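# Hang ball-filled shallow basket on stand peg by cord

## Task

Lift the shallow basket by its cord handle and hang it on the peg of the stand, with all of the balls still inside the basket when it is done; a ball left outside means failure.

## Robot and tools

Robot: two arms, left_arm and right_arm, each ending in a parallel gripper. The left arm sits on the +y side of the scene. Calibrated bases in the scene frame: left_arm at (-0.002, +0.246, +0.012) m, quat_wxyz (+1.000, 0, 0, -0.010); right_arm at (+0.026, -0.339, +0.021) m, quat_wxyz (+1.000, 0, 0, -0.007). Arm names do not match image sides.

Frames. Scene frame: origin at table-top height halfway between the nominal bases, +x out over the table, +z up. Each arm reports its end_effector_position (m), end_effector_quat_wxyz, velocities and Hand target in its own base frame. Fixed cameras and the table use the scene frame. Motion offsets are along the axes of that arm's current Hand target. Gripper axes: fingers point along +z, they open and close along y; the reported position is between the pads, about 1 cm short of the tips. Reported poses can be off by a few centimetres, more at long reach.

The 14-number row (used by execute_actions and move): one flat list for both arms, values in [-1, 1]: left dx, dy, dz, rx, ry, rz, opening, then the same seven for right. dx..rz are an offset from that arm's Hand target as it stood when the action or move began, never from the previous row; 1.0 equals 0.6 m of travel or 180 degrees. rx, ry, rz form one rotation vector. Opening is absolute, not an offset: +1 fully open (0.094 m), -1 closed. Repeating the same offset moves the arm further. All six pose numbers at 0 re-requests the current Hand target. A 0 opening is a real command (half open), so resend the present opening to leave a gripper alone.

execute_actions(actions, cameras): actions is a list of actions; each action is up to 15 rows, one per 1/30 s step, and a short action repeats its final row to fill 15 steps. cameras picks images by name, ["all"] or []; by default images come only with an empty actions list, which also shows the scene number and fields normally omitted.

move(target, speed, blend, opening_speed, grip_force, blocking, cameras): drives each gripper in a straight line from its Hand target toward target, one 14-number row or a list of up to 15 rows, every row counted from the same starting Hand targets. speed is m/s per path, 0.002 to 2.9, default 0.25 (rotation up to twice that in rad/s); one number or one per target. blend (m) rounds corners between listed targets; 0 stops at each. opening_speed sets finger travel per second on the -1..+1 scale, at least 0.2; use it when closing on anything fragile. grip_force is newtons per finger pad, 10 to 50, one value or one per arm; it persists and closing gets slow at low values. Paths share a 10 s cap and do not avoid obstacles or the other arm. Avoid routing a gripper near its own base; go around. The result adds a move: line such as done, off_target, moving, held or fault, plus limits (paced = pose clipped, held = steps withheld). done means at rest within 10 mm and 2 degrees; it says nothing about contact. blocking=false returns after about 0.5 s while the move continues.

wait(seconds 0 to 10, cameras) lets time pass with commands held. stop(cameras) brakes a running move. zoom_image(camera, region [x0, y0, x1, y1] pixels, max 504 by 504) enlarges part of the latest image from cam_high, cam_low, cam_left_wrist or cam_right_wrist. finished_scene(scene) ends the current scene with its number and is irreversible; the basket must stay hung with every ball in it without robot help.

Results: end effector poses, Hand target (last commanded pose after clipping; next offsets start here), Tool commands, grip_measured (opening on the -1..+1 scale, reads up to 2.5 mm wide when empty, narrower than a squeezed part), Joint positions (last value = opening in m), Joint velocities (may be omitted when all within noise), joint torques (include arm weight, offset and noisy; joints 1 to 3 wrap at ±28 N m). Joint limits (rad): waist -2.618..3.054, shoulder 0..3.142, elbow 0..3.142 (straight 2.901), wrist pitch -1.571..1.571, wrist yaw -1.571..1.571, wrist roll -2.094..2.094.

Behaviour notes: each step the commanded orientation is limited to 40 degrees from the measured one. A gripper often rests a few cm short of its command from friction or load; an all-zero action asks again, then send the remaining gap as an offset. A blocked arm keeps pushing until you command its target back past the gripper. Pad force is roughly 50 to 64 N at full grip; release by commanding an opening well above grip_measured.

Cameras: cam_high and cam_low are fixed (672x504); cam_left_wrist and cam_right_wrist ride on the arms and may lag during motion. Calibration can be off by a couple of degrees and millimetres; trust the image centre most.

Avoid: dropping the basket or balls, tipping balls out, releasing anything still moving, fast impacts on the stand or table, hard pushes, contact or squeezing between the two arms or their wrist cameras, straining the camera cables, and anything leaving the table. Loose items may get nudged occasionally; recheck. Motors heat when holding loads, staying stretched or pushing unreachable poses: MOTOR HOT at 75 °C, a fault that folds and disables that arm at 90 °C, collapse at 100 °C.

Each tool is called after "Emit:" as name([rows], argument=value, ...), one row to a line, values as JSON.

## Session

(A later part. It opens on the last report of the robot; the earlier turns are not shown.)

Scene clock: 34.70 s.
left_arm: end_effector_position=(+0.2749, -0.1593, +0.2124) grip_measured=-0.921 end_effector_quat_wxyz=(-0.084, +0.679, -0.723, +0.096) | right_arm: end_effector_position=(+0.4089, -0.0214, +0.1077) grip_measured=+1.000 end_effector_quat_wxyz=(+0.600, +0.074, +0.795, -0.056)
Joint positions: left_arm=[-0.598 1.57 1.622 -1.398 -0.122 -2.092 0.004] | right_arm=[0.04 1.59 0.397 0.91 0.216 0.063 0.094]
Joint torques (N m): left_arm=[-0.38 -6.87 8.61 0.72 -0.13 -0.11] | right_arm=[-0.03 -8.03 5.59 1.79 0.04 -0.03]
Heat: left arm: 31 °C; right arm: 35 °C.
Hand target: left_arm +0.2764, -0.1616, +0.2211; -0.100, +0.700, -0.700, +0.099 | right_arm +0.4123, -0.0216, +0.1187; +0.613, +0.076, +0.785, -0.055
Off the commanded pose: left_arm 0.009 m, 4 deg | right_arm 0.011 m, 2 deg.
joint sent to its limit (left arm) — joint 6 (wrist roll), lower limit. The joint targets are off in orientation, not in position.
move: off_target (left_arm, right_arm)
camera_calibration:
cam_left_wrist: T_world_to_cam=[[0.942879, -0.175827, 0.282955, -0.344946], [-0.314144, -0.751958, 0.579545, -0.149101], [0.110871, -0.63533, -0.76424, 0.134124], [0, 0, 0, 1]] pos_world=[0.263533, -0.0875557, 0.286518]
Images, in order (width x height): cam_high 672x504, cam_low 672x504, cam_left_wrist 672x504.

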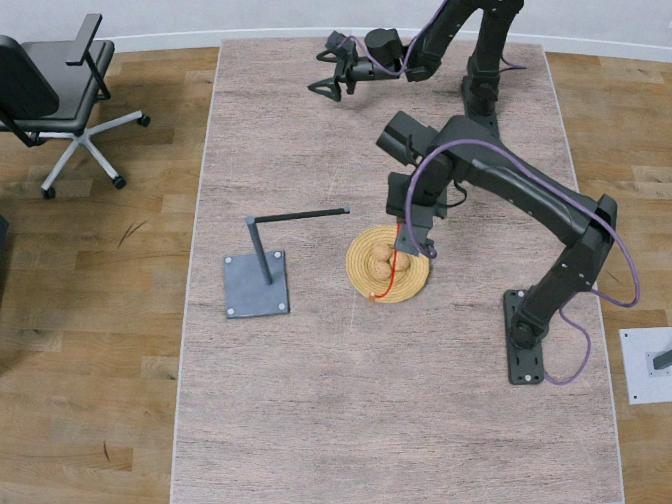

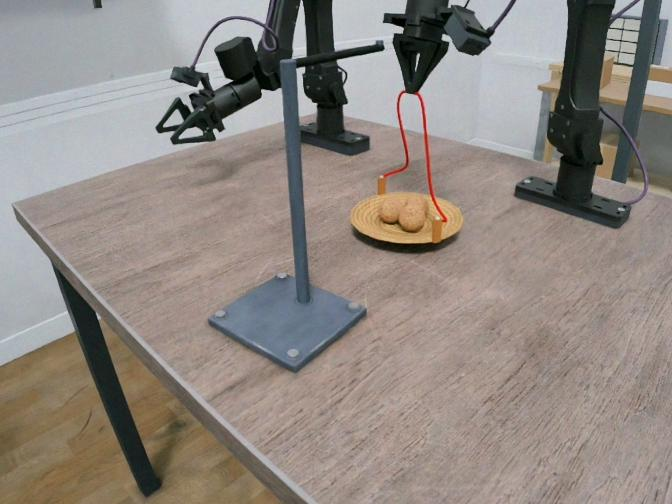

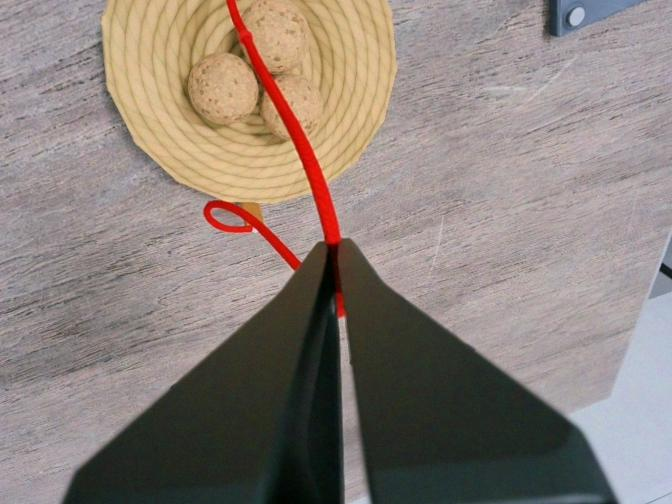

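Emit:
move(target=[0,0.005,-0.03,0.02,0,0,-1,0,0,0,0,0,0,1], speed=0.06, cameras=["cam_left_wrist","cam_low"])

Emit:
zoom_image(camera="cam_low", region=[320, 60, 560, 270])

Scene clock: 36.03 s.
left_arm: end_effector_position=(+0.2695, -0.1640, +0.2181) grip_measured=-0.921 end_effector_quat_wxyz=(+0.090, -0.669, +0.731, -0.104) | right_arm: end_effector_position=(+0.4089, -0.0214, +0.1077) grip_measured=+1.000 end_effector_quat_wxyz=(+0.600, +0.074, +0.795, -0.056)
Joint positions: left_arm=[-0.626 1.551 1.622 -1.4 -0.134 -2.092 0.004] | right_arm=[0.04 1.59 0.397 0.91 0.216 0.063 0.094]
Joint torques (N m): left_arm=[-0.46 -10.18 8.16 0.75 -0.27 -0.11] | right_arm=[0.08 -8.06 5.41 1.73 0.06 -0.04]
Heat: left arm: 32 °C; right arm: 35 °C.
Hand target: left_arm +0.2685, -0.1616, +0.2376; +0.122, -0.696, +0.697, -0.121 | right_arm +0.4123, -0.0216, +0.1187; +0.613, +0.076, +0.785, -0.055
Off the commanded pose: left_arm 0.020 m, 6 deg | right_arm 0.011 m, 2 deg.
joint sent to its limit (left arm) — joint 6 (wrist roll), lower limit. The joint targets are off in orientation, not in position.
move: off_target (left_arm, right_arm)
camera_calibration:
cam_left_wrist: T_world_to_cam=[[0.932148, -0.200165, 0.301717, -0.34754], [-0.345086, -0.7434, 0.572951, -0.146375], [0.109612, -0.638194, -0.762033, 0.135499], [0, 0, 0, 1]] pos_world=[0.258594, -0.0919055, 0.291979]
Images, in order (width x height): cam_low 672x504, cam_left_wrist 672x504.

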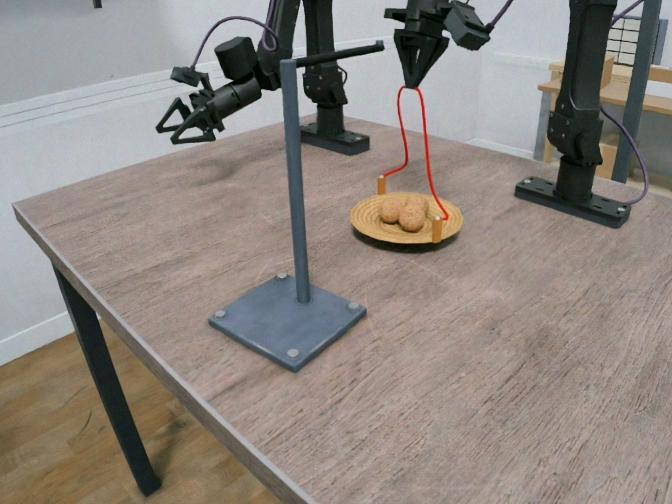

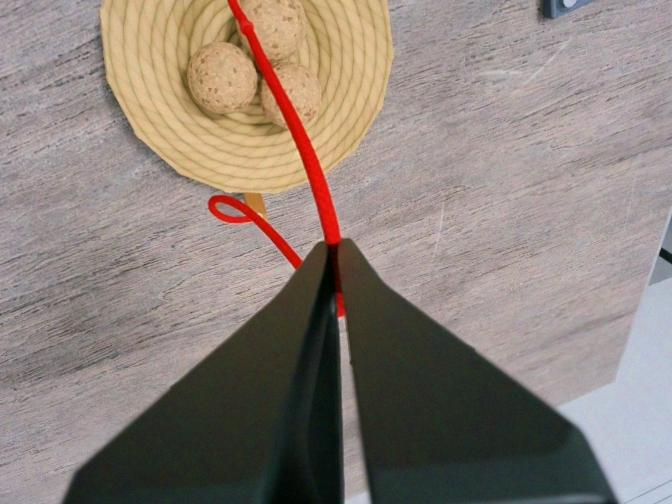

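Scaled by 2.100.

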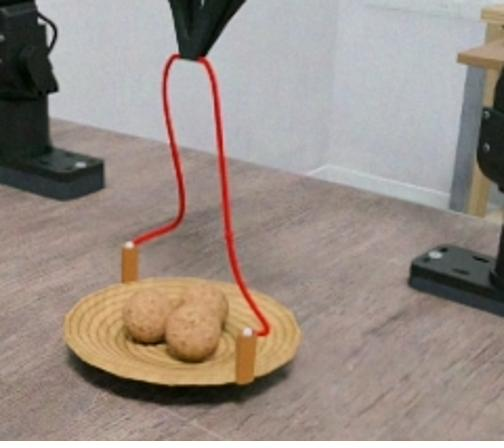

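Emit:
move(target=[0,-0.03,-0.035,-0.05,0,0.13,-1,0,0,0,0,0,0,1], speed=0.08, cameras=["cam_left_wrist","cam_low"])

Emit:
zoom_image(camera="cam_low", region=[320, 60, 560, 270])

Scene clock: 39.23 s.
left_arm: end_effector_position=(+0.2737, -0.1627, +0.2568) grip_measured=-0.921 end_effector_quat_wxyz=(+0.106, -0.542, +0.828, -0.092) | right_arm: end_effector_position=(+0.4089, -0.0214, +0.1077) grip_measured=+1.000 end_effector_quat_wxyz=(+0.600, +0.074, +0.795, -0.056)
Joint positions: left_arm=[-0.612 1.614 1.85 -1.555 -0.128 -1.755 0.004] | right_arm=[0.04 1.59 0.397 0.91 0.216 0.063 0.094]
Joint torques (N m): left_arm=[0.46 -6.16 8.24 0.81 -0.16 0.08] | right_arm=[-0.14 -8.08 5.46 1.81 0.09 0]
Heat: left arm: 32 °C; right arm: 35 °C.
Hand target: left_arm +0.2783, -0.1617, +0.2634; +0.089, -0.548, +0.831, -0.039 | right_arm +0.4123, -0.0216, +0.1187; +0.613, +0.076, +0.785, -0.055
Off the commanded pose: left_arm 0.008 m, 6 deg | right_arm 0.011 m, 2 deg.
joint sent to its limit (left arm) — joint 4 (wrist pitch), lower limit. The joint targets are off in orientation, not in position.
move: off_target (left_arm, right_arm)
camera_calibration:
cam_left_wrist: T_world_to_cam=[[0.817382, -0.499217, 0.287522, -0.37643], [-0.572013, -0.643964, 0.508047, -0.0712584], [-0.0684719, -0.579735, -0.811923, 0.236358], [0, 0, 0, 1]] pos_world=[0.28311, -0.096783, 0.336339]
Images, in order (width x height): cam_low 672x504, cam_left_wrist 672x504.

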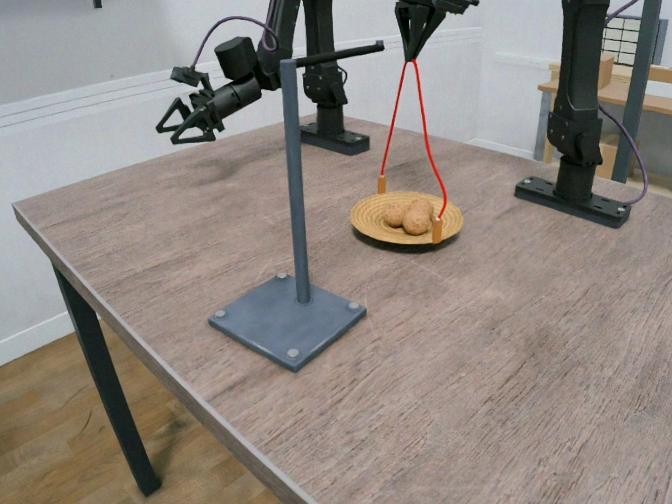

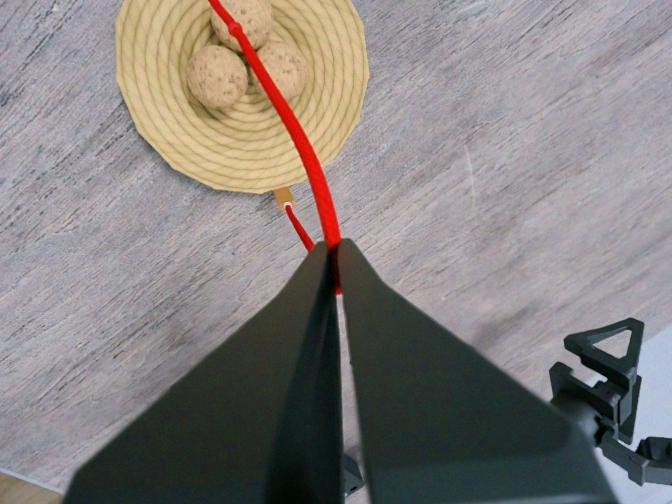

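Scaled by 2.100.

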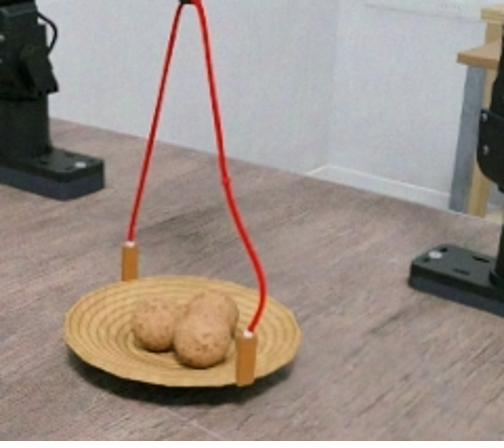

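Emit:
move(target=[-0.0088,-0.0135,-0.082,0.11,0,0,-1,0,0,0,0,0,0,1], speed=0.03, cameras=["cam_left_wrist","cam_low"])

Emit:
zoom_image(camera="cam_low", region=[320, 30, 560, 270])

Scene clock: 44.00 s.
left_arm: end_effector_position=(+0.2754, -0.1633, +0.2857) grip_measured=-0.921 end_effector_quat_wxyz=(+0.153, -0.531, +0.822, -0.140) | right_arm: end_effector_position=(+0.4089, -0.0214, +0.1077) grip_measured=+1.000 end_effector_quat_wxyz=(+0.600, +0.074, +0.795, -0.056)
Joint positions: left_arm=[-0.643 1.547 1.864 -1.512 -0.186 -1.754 0.004] | right_arm=[0.04 1.59 0.397 0.91 0.216 0.063 0.094]
Joint torques (N m): left_arm=[-0.46 -10.21 8.65 1.37 -0.38 0.07] | right_arm=[-0.03 -8.1 5.22 1.74 0.04 -0.05]
Heat: left arm: 32 °C; right arm: 35 °C.
Hand target: left_arm +0.2782, -0.1617, +0.3135; +0.182, -0.525, +0.812, -0.181 | right_arm +0.4123, -0.0216, +0.1187; +0.613, +0.076, +0.785, -0.055
Off the commanded pose: left_arm 0.028 m, 6 deg | right_arm 0.011 m, 2 deg.
move: off_target (left_arm, right_arm)
camera_calibration:
cam_left_wrist: T_world_to_cam=[[0.764655, -0.500555, 0.40589, -0.406036], [-0.64375, -0.622422, 0.44517, -0.0440616], [0.0298025, -0.601693, -0.798171, 0.225012], [0, 0, 0, 1]] pos_world=[0.275407, -0.0952802, 0.364019]
Images, in order (width x height): cam_low 672x504, cam_left_wrist 672x504.

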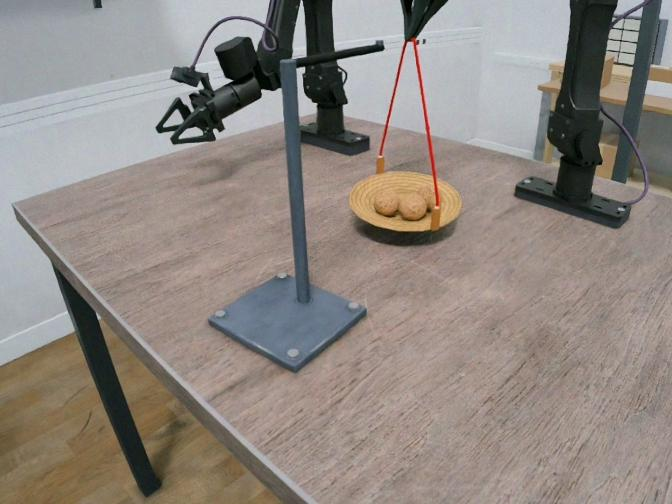

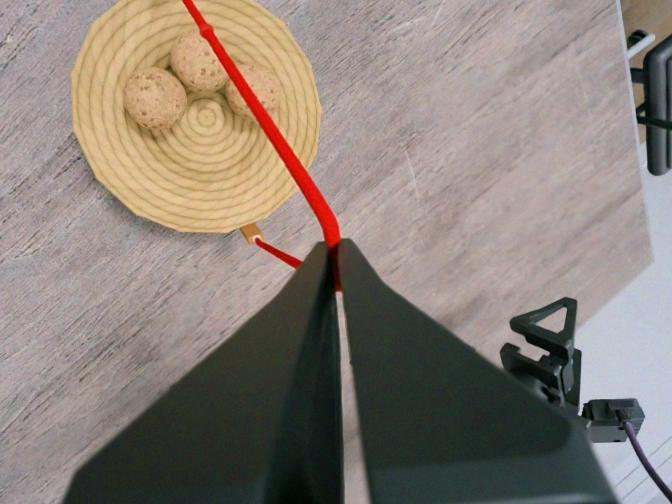

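Scaled by 2.100.

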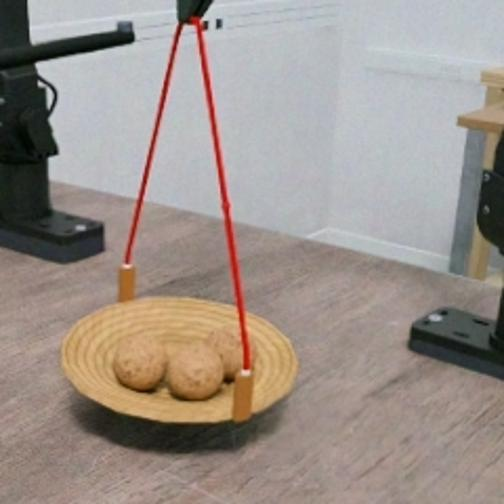

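Emit:
move(target=[-0.059,-0.054,-0.11,0.08,0,0,-1,0,0,0,0,0,0,1], speed=0.05, cameras=["cam_left_wrist","cam_low","cam_high"])

Emit:
zoom_image(camera="cam_low", region=[320, 0, 560, 240])

Emit:
zoom_image(camera="cam_high", region=[300, 140, 500, 340])

Scene clock: 47.73 s.
left_arm: end_effector_position=(+0.2847, -0.1386, +0.3623) grip_measured=-0.921 end_effector_quat_wxyz=(+0.220, -0.504, +0.800, -0.241) | right_arm: end_effector_position=(+0.4089, -0.0214, +0.1077) grip_measured=+1.000 end_effector_quat_wxyz=(+0.600, +0.074, +0.795, -0.056)
Joint positions: left_arm=[-0.555 1.453 2.006 -1.478 -0.174 -1.622 0.004] | right_arm=[0.04 1.59 0.397 0.91 0.216 0.063 0.094]
Joint torques (N m): left_arm=[0.42 -8.13 7.94 1.93 -0.17 0.07] | right_arm=[-0.09 -7.99 5.63 1.74 0.08 0.02]
Heat: left arm: 32 °C; right arm: 35 °C.
Hand target: left_arm +0.2852, -0.1348, +0.3903; +0.246, -0.498, +0.783, -0.282 | right_arm +0.4123, -0.0216, +0.1187; +0.613, +0.076, +0.785, -0.055
Off the commanded pose: left_arm 0.028 m, 6 deg | right_arm 0.011 m, 2 deg.
move: off_target (left_arm, right_arm)
camera_calibration:
cam_left_wrist: T_world_to_cam=[[0.629652, -0.474679, 0.614994, -0.465528], [-0.754368, -0.562754, 0.33799, 0.0218234], [0.185653, -0.676748, -0.712422, 0.214953], [0, 0, 0, 1]] pos_world=[0.269677, -0.0632262, 0.432059]
Images, in order (width x height): cam_high 672x504, cam_low 672x504, cam_left_wrist 672x504.

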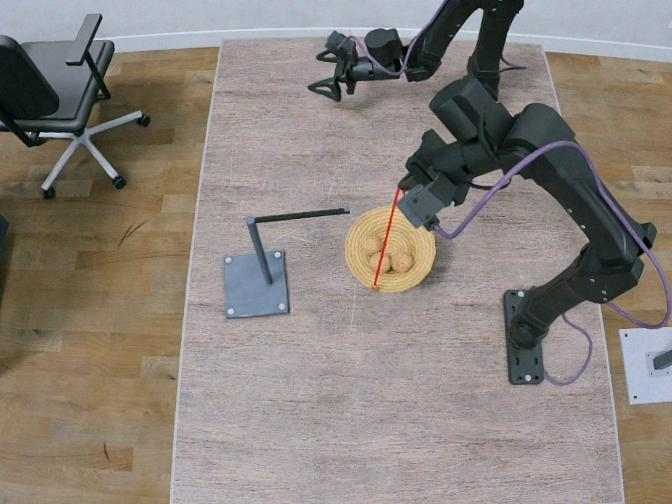

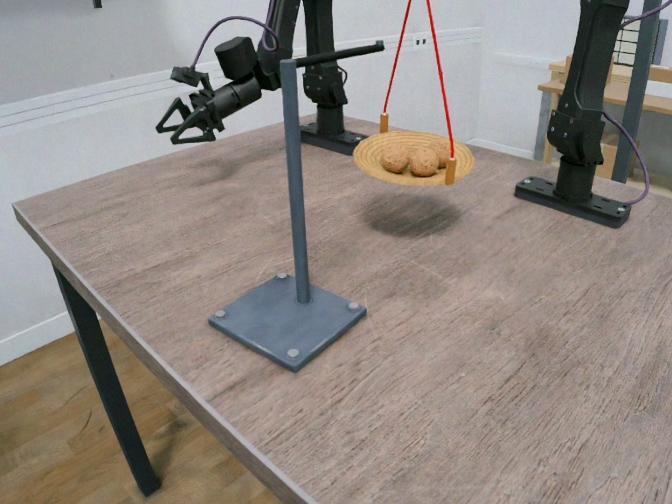

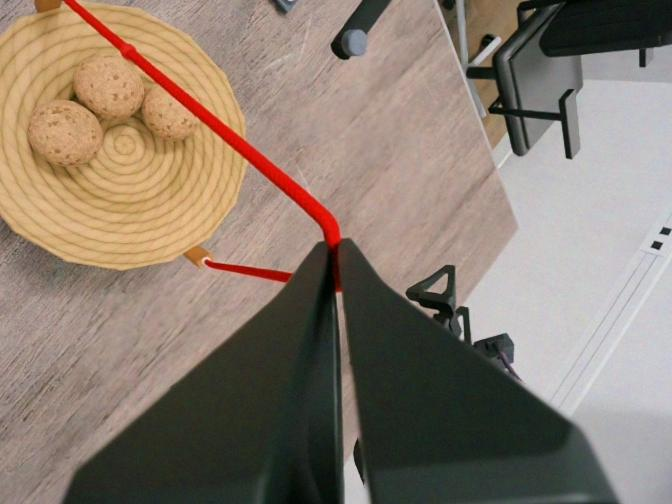

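Scaled by 2.100.

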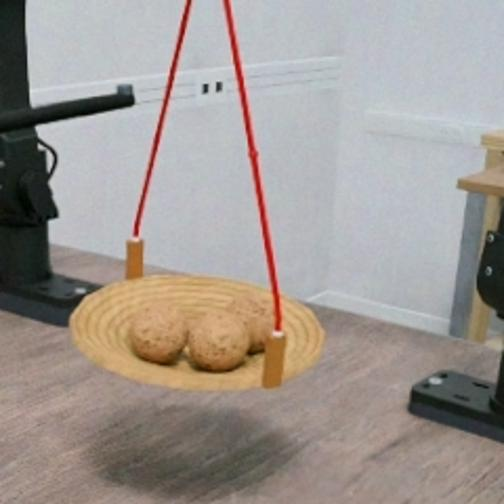

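Scaled by 2.520.

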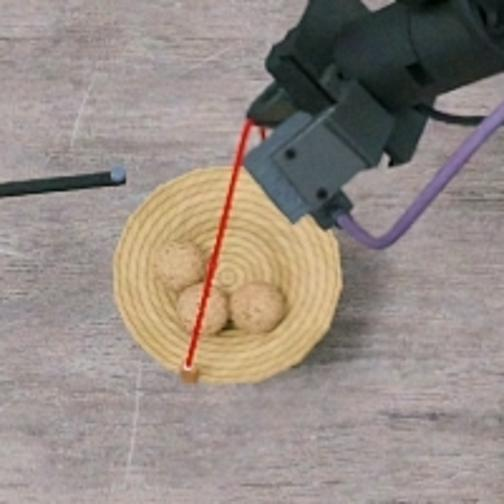

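Emit:
move(target=[-0.088,-0.1213,0.128,0,0,0,-1,0,0,0,0,0,0,1], speed=0.04, cameras=["cam_left_wrist","cam_low","cam_high"])

Emit:
zoom_image(camera="cam_low", region=[260, 0, 500, 240])

Emit:
zoom_image(camera="cam_high", region=[240, 140, 440, 340])

Scene clock: 52.47 s.
left_arm: end_effector_position=(+0.3961, -0.1266, +0.3791) grip_measured=-0.921 end_effector_quat_wxyz=(+0.231, -0.504, +0.788, -0.267) | right_arm: end_effector_position=(+0.4089, -0.0214, +0.1077) grip_measured=+1.000 end_effector_quat_wxyz=(+0.600, +0.074, +0.795, -0.056)
Joint positions: left_arm=[-0.32 1.836 2.472 -1.486 -0.02 -1.452 0.004] | right_arm=[0.04 1.59 0.397 0.91 0.216 0.063 0.094]
Joint torques (N m): left_arm=[0.36 -7.51 7.65 1.92 -0.01 0.1] | right_arm=[0.1 -8.2 5.41 1.77 0.12 -0.04]
Heat: left arm: 32 °C; right arm: 35 °C.
Hand target: left_arm +0.4032, -0.1265, +0.3905; +0.246, -0.498, +0.782, -0.282 | right_arm +0.4123, -0.0216, +0.1187; +0.613, +0.076, +0.785, -0.055
Off the commanded pose: left_arm 0.013 m, 3 deg | right_arm 0.011 m, 2 deg.
move: off_target (left_arm, right_arm)
camera_calibration:
cam_left_wrist: T_world_to_cam=[[0.601177, -0.44779, 0.661868, -0.543468], [-0.767152, -0.555306, 0.321112, 0.11932], [0.223748, -0.700799, -0.67736, 0.182976], [0, 0, 0, 1]] pos_world=[0.377317, -0.0488712, 0.44533]
Images, in order (width x height): cam_high 672x504, cam_low 672x504, cam_left_wrist 672x504.

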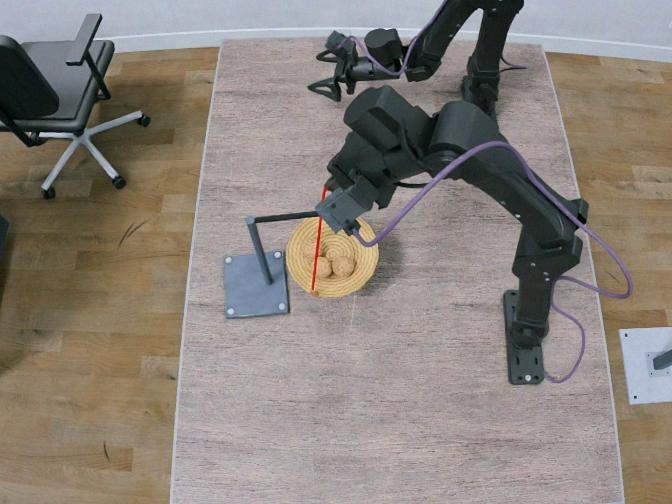

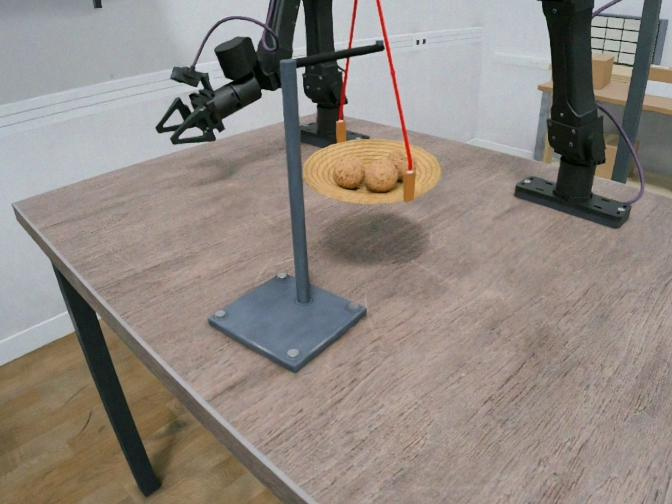

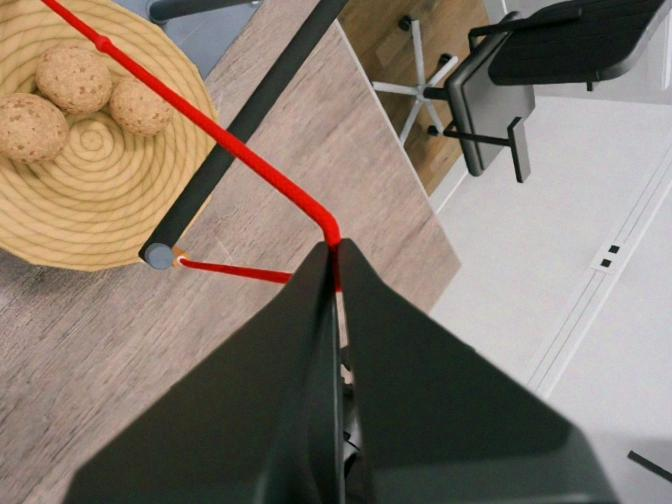

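Scaled by 2.100.

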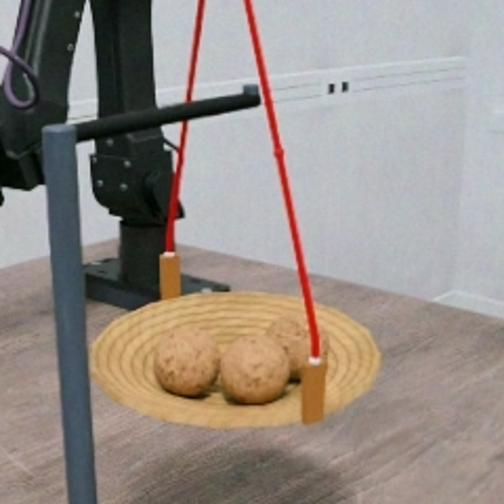

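Scaled by 2.520.

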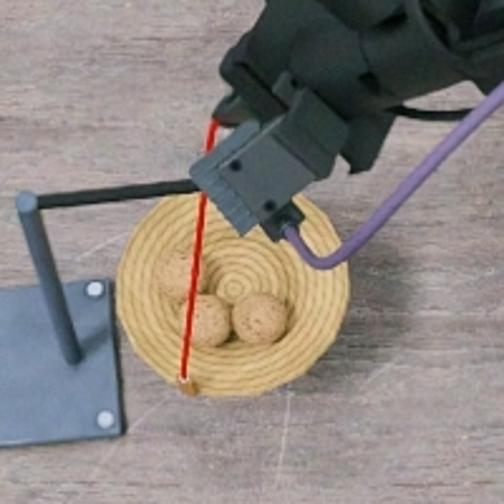

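Emit:
move(target=[0.0025,0.064,0.101,-0.04,0,0,-1,0,0,0,0,0,0,1], speed=0.04, cameras=["cam_left_wrist","cam_low","cam_high"])

Emit:
zoom_image(camera="cam_low", region=[260, 0, 500, 240])

Emit:
zoom_image(camera="cam_high", region=[240, 140, 440, 340])

Scene clock: 55.30 s.
left_arm: end_effector_position=(+0.4160, -0.1312, +0.3035) grip_measured=-0.921 end_effector_quat_wxyz=(+0.189, -0.517, +0.807, -0.215) | right_arm: end_effector_position=(+0.4089, -0.0214, +0.1077) grip_measured=+1.000 end_effector_quat_wxyz=(+0.600, +0.074, +0.795, -0.056)
Joint positions: left_arm=[-0.316 1.836 2.183 -1.338 -0.02 -1.45 0.004] | right_arm=[0.04 1.59 0.397 0.91 0.216 0.063 0.094]
Joint torques (N m): left_arm=[0.42 -12.25 5.03 1.83 -0.16 0.09] | right_arm=[-0.02 -8.25 5.29 1.74 0.08 -0.01]
Heat: left arm: 32 °C; right arm: 35 °C.
Hand target: left_arm +0.4184, -0.1264, +0.3204; +0.215, -0.512, +0.799, -0.232 | right_arm +0.4123, -0.0216, +0.1187; +0.613, +0.076, +0.785, -0.055
Off the commanded pose: left_arm 0.018 m, 4 deg | right_arm 0.011 m, 2 deg.
move: off_target (left_arm, right_arm)
camera_calibration:
cam_left_wrist: T_world_to_cam=[[0.684621, -0.473196, 0.554418, -0.512872], [-0.717057, -0.573784, 0.39573, 0.110404], [0.130859, -0.668474, -0.732133, 0.183574], [0, 0, 0, 1]] pos_world=[0.406267, -0.0566262, 0.375056]
Images, in order (width x height): cam_high 672x504, cam_low 672x504, cam_left_wrist 672x504.

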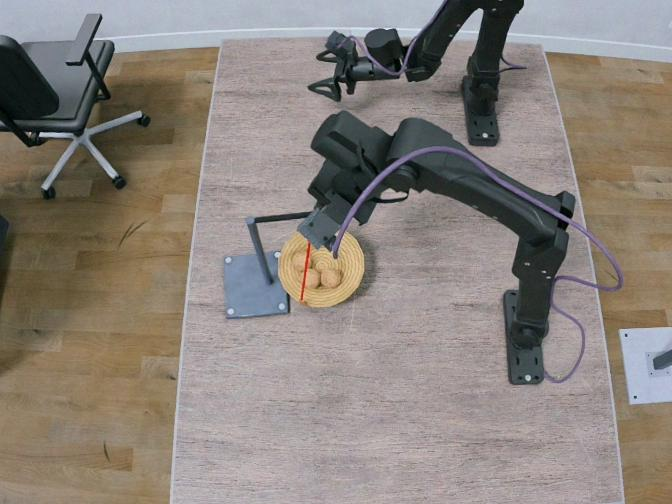

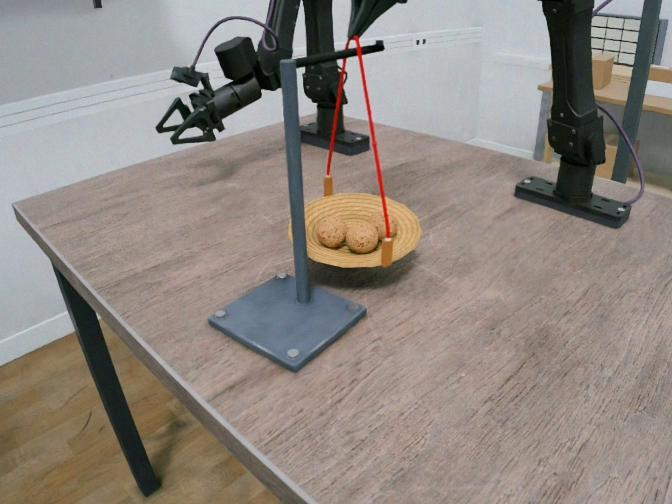

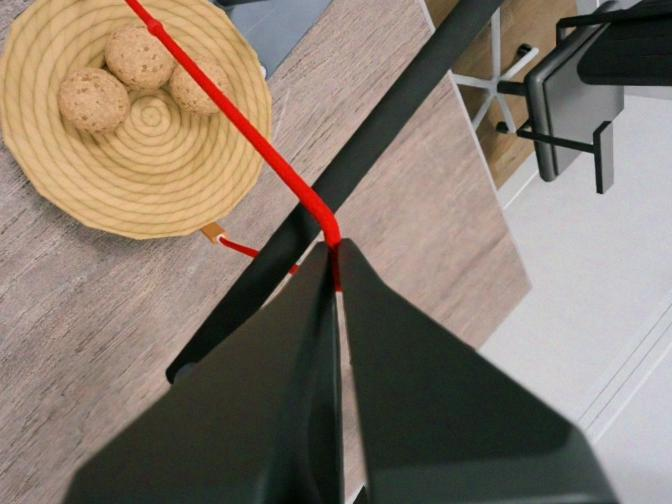

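Scaled by 2.100.

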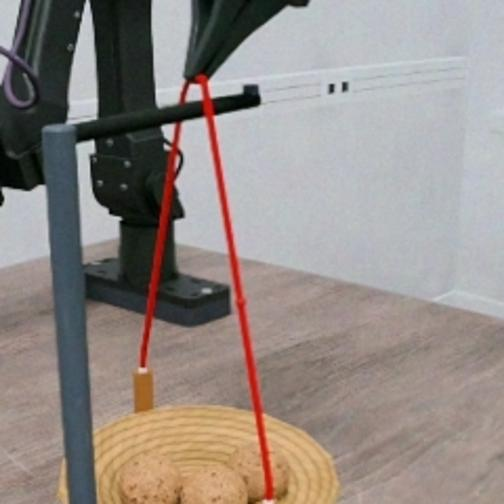

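Scaled by 2.520.

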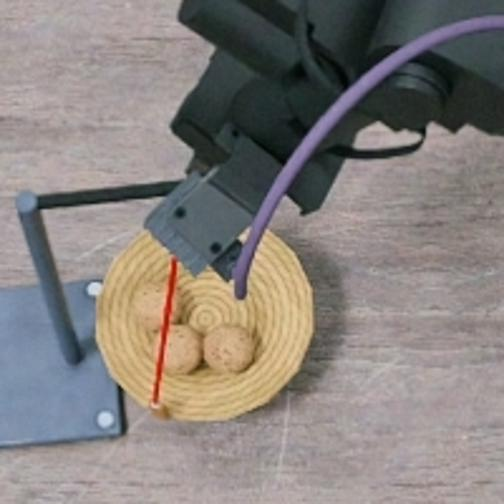

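Emit:
move(target=[0.004,0.031,0.018,0,0,0,-1,0,0,0,0,0,0,1], speed=0.03, cameras=["cam_left_wrist","cam_low"])

Emit:
zoom_image(camera="cam_low", region=[280, 0, 440, 160])

Scene clock: 56.80 s.
left_arm: end_effector_position=(+0.4151, -0.1307, +0.2940) grip_measured=-0.922 end_effector_quat_wxyz=(+0.203, -0.513, +0.801, -0.232) | right_arm: end_effector_position=(+0.4089, -0.0214, +0.1077) grip_measured=+1.000 end_effector_quat_wxyz=(+0.600, +0.074, +0.795, -0.056)
Joint positions: left_arm=[-0.316 1.744 1.991 -1.191 -0.02 -1.449 0.004] | right_arm=[0.04 1.59 0.397 0.91 0.216 0.063 0.094]
Joint torques (N m): left_arm=[0.53 -11.54 4.16 1.54 -0.15 0.1] | right_arm=[-0.13 -8.34 5.41 1.78 0.1 -0.02]
Heat: left arm: 32 °C; right arm: 35 °C.
Hand target: left_arm +0.4104, -0.1234, +0.3004; +0.215, -0.512, +0.799, -0.232 | right_arm +0.4123, -0.0216, +0.1187; +0.613, +0.076, +0.785, -0.055
Off the commanded pose: left_arm 0.011 m, 1 deg | right_arm 0.011 m, 2 deg.
move: off_target (left_arm, right_arm)
camera_calibration:
cam_left_wrist: T_world_to_cam=[[0.658227, -0.465392, 0.591733, -0.505728], [-0.734847, -0.567929, 0.370752, 0.12934], [0.163518, -0.678871, -0.715818, 0.15727], [0, 0, 0, 1]] pos_world=[0.402213, -0.0551397, 0.36388]
Images, in order (width x height): cam_low 672x504, cam_left_wrist 672x504.

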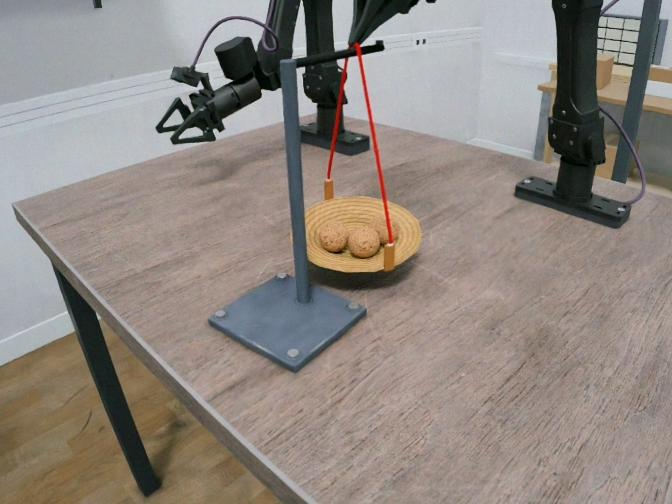

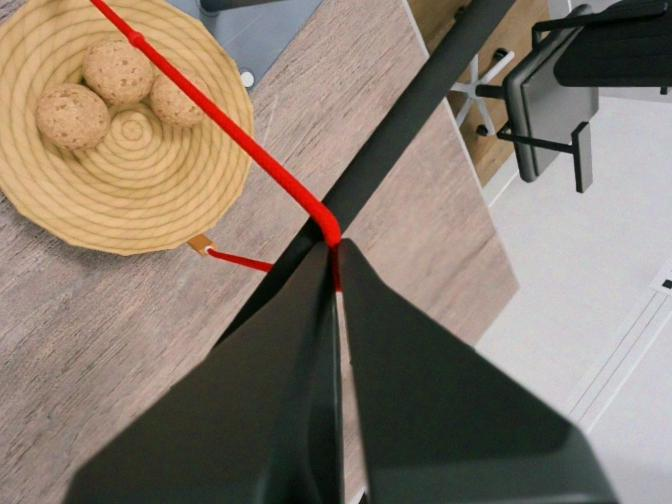

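Scaled by 3.150.

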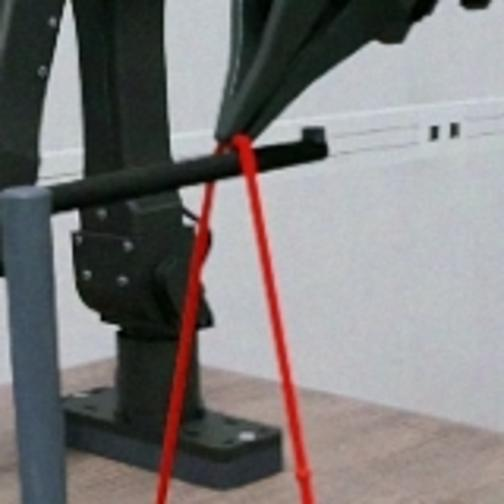

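Emit:
move(target=[0.0014,0.0079,0.0107,0,0,0,-1,0,0,0,0,0,0,1], speed=0.03, cameras=["cam_left_wrist","cam_low"])

Emit:
zoom_image(camera="cam_low", region=[280, 0, 440, 160])

Scene clock: 57.77 s.
left_arm: end_effector_position=(+0.4150, -0.1307, +0.2936) grip_measured=-0.922 end_effector_quat_wxyz=(+0.210, -0.511, +0.798, -0.241) | right_arm: end_effector_position=(+0.4089, -0.0214, +0.1077) grip_measured=+1.000 end_effector_quat_wxyz=(+0.600, +0.074, +0.795, -0.056)
Joint positions: left_arm=[-0.316 1.715 1.94 -1.145 -0.02 -1.449 0.004] | right_arm=[0.04 1.59 0.397 0.91 0.216 0.063 0.094]
Joint torques (N m): left_arm=[0.54 -10.3 3.92 1.49 -0.14 0.09] | right_arm=[-0.08 -8.23 5.48 1.77 0.05 -0.04]
Heat: left arm: 32 °C; right arm: 35 °C.
Hand target: left_arm +0.4104, -0.1234, +0.2925; +0.215, -0.512, +0.799, -0.232 | right_arm +0.4123, -0.0216, +0.1187; +0.613, +0.076, +0.785, -0.055
Off the commanded pose: left_arm 0.009 m, 1 deg | right_arm 0.011 m, 2 deg.
move: off_target (right_arm)
camera_calibration:
cam_left_wrist: T_world_to_cam=[[0.644812, -0.461464, 0.609318, -0.504468], [-0.743085, -0.565168, 0.358343, 0.136818], [0.179004, -0.683839, -0.707334, 0.147582], [0, 0, 0, 1]] pos_world=[0.400536, -0.0545466, 0.362743]
Images, in order (width x height): cam_low 672x504, cam_left_wrist 672x504.

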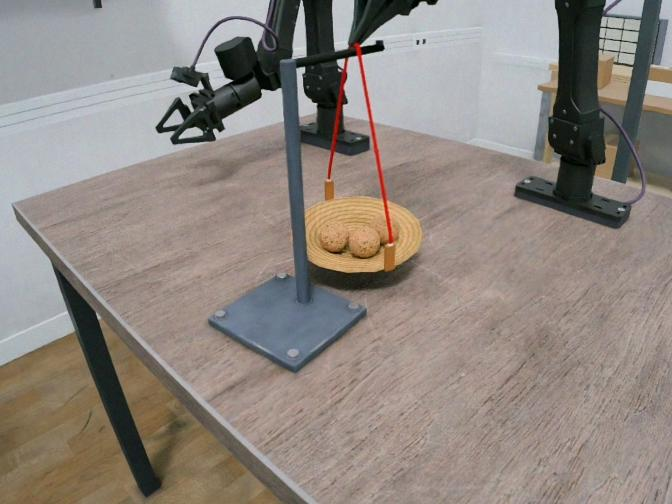

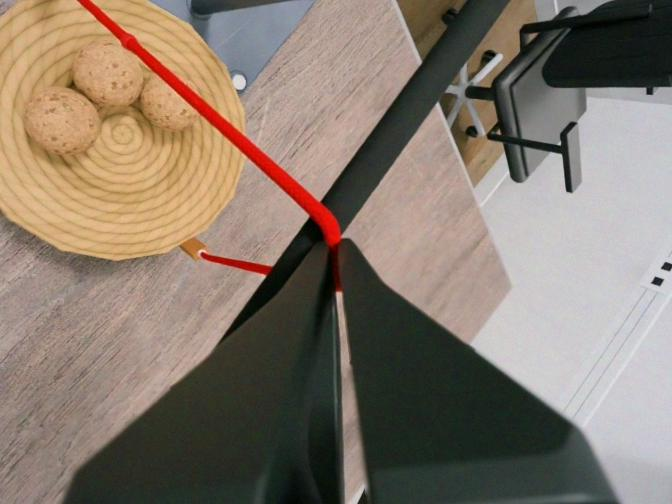

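Scaled by 3.150.

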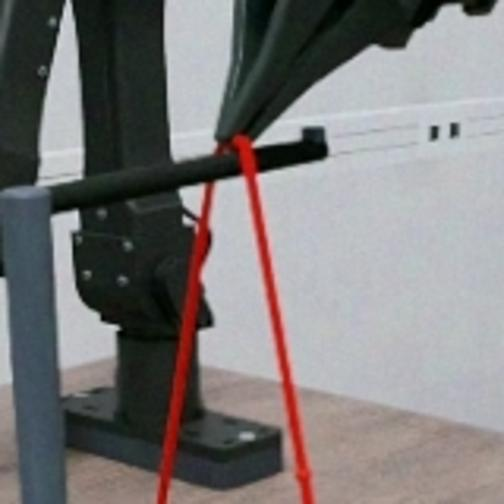

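Emit:
move(target=[0,0,-0.006,0,0,0,-0.78,0,0,0,0,0,0,1], speed=0.02, opening_speed=0.3, cameras=["cam_left_wrist","cam_low"])

Emit:
zoom_image(camera="cam_low", region=[280, 0, 440, 160])

Scene clock: 59.10 s.
left_arm: end_effector_position=(+0.4164, -0.1312, +0.2952) grip_measured=-0.783 end_effector_quat_wxyz=(+0.213, -0.510, +0.797, -0.244) | right_arm: end_effector_position=(+0.4089, -0.0214, +0.1077) grip_measured=+1.000 end_effector_quat_wxyz=(+0.600, +0.074, +0.795, -0.056)
Joint positions: left_arm=[-0.316 1.714 1.94 -1.137 -0.019 -1.449 0.01] | right_arm=[0.04 1.59 0.397 0.91 0.216 0.063 0.094]
Joint torques (N m): left_arm=[0.5 -10.51 4.72 1.27 -0.14 0.09] | right_arm=[-0.05 -7.98 5.57 1.8 0.03 -0.01]
Heat: left arm: 32 °C; right arm: 35 °C.
Hand target: left_arm +0.4083, -0.1228, +0.2953; +0.215, -0.512, +0.799, -0.232 | right_arm +0.4123, -0.0216, +0.1187; +0.613, +0.076, +0.785, -0.055
Off the commanded pose: left_arm 0.012 m, 1 deg | right_arm 0.011 m, 2 deg.
move: off_target (left_arm, right_arm)
camera_calibration:
cam_left_wrist: T_world_to_cam=[[0.639436, -0.459612, 0.616343, -0.506149], [-0.746264, -0.563883, 0.353732, 0.139848], [0.184965, -0.686143, -0.703559, 0.144175], [0, 0, 0, 1]] pos_world=[0.401346, -0.0548499, 0.363928]
Images, in order (width x height): cam_low 672x504, cam_left_wrist 672x504.

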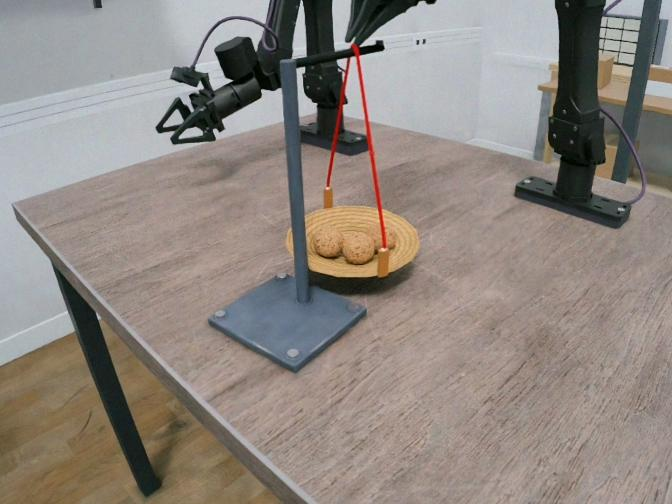

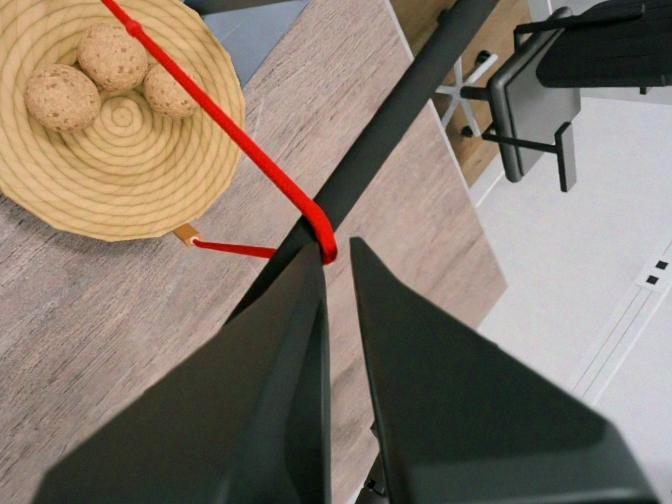

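Scaled by 3.150.

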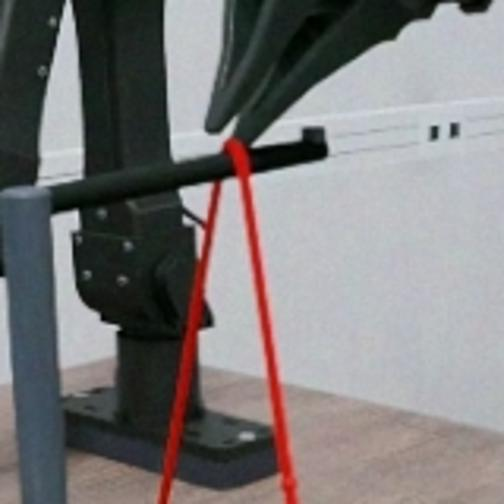

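Emit:
move([
  [0,0,-0.06,0,0,0,-0.78,0,0,0,0,0,0,1],
  [0,0,-0.25,0,0,0,-0.78,0,0,0,0,0,0,1],
], speed=[0.04,0.15], blend=0.01, cameras=["cam_high","cam_low"])

Emit:
zoom_image(camera="cam_low", region=[240, 20, 480, 300])

Scene clock: 61.40 s.
left_arm: end_effector_position=(+0.3276, -0.1035, +0.4020) grip_measured=-0.783 end_effector_quat_wxyz=(+0.236, -0.502, +0.788, -0.268) | right_arm: end_effector_position=(+0.4089, -0.0214, +0.1077) grip_measured=+1.000 end_effector_quat_wxyz=(+0.600, +0.074, +0.795, -0.056)
Joint positions: left_arm=[-0.325 1.615 2.334 -1.56 -0.03 -1.449 0.01] | right_arm=[0.04 1.59 0.397 0.91 0.216 0.063 0.094]
Joint torques (N m): left_arm=[-0.43 -7.51 6.01 1.63 -0.17 -0.02] | right_arm=[-0.16 -7.94 5.08 1.81 0.08 0]
Heat: left arm: 33 °C; right arm: 35 °C.
Hand target: left_arm +0.3213, -0.1004, +0.4153; +0.215, -0.512, +0.799, -0.232 | right_arm +0.4123, -0.0216, +0.1187; +0.613, +0.076, +0.785, -0.055
Off the commanded pose: left_arm 0.015 m, 5 deg | right_arm 0.011 m, 2 deg.
joint sent to its limit (left arm) — joint 4 (wrist pitch), lower limit. The joint targets are off in orientation, not in position.
move: off_target (left_arm, right_arm)
Images, in order (width x height): cam_high 672x504, cam_low 672x504.

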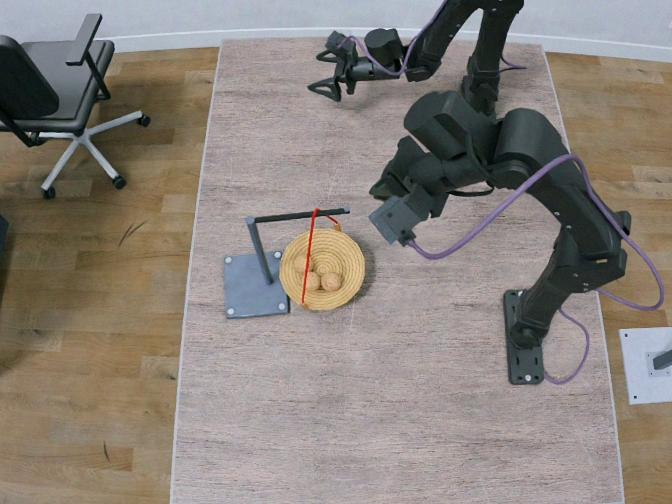

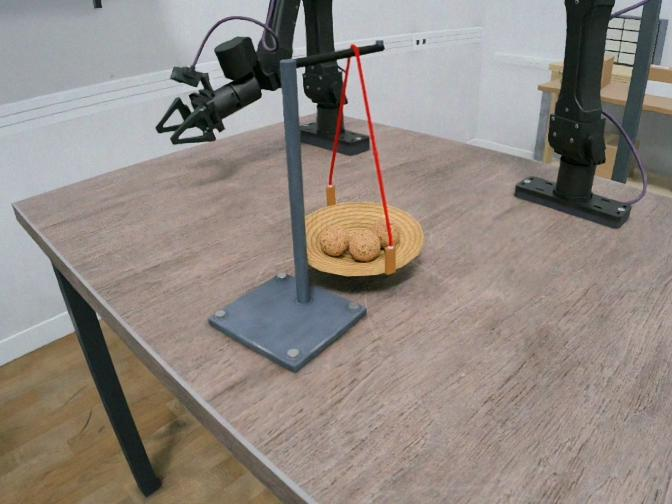

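Scaled by 1.800.

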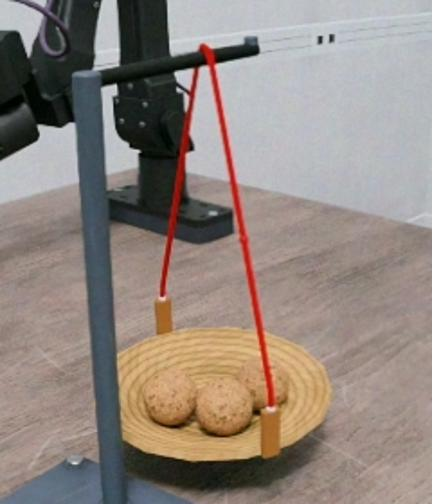

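Emit:
wait(seconds=1.5, cameras=["cam_low"])

Emit:
finished_scene(scene=2)

Scene clock: 62.97 s.
left_arm: end_effector_position=(+0.3275, -0.1034, +0.4019) grip_measured=-0.783 end_effector_quat_wxyz=(+0.236, -0.502, +0.788, -0.267) | right_arm: end_effector_position=(+0.4089, -0.0214, +0.1077) grip_measured=+1.000 end_effector_quat_wxyz=(+0.600, +0.074, +0.795, -0.056)
Joint positions: left_arm=[-0.325 1.615 2.334 -1.561 -0.03 -1.449 0.01] | right_arm=[0.04 1.59 0.397 0.91 0.216 0.063 0.094]
Joint torques (N m): left_arm=[-0.42 -7.6 5.91 1.62 -0.16 -0.03] | right_arm=[-0.01 -8.23 5.34 1.74 0.03 -0.04]
Heat: left arm: 33 °C; right arm: 35 °C.
Hand target: left_arm +0.3213, -0.1004, +0.4153; +0.215, -0.512, +0.799, -0.232 | right_arm +0.4123, -0.0216, +0.1187; +0.613, +0.076, +0.785, -0.055
Tool commands: left_gripper/opening=-0.78 right_gripper/opening=+1.0
Off the commanded pose: left_arm 0.015 m, 5 deg | right_arm 0.011 m, 2 deg.
wait: 1.50 s; at rest by 0.10 s
Images, in order (width x height): cam_low 672x504.

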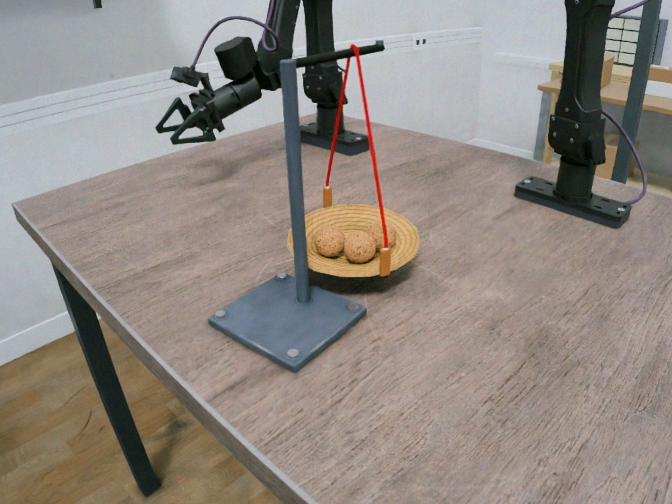

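The scene is finished: the task was done.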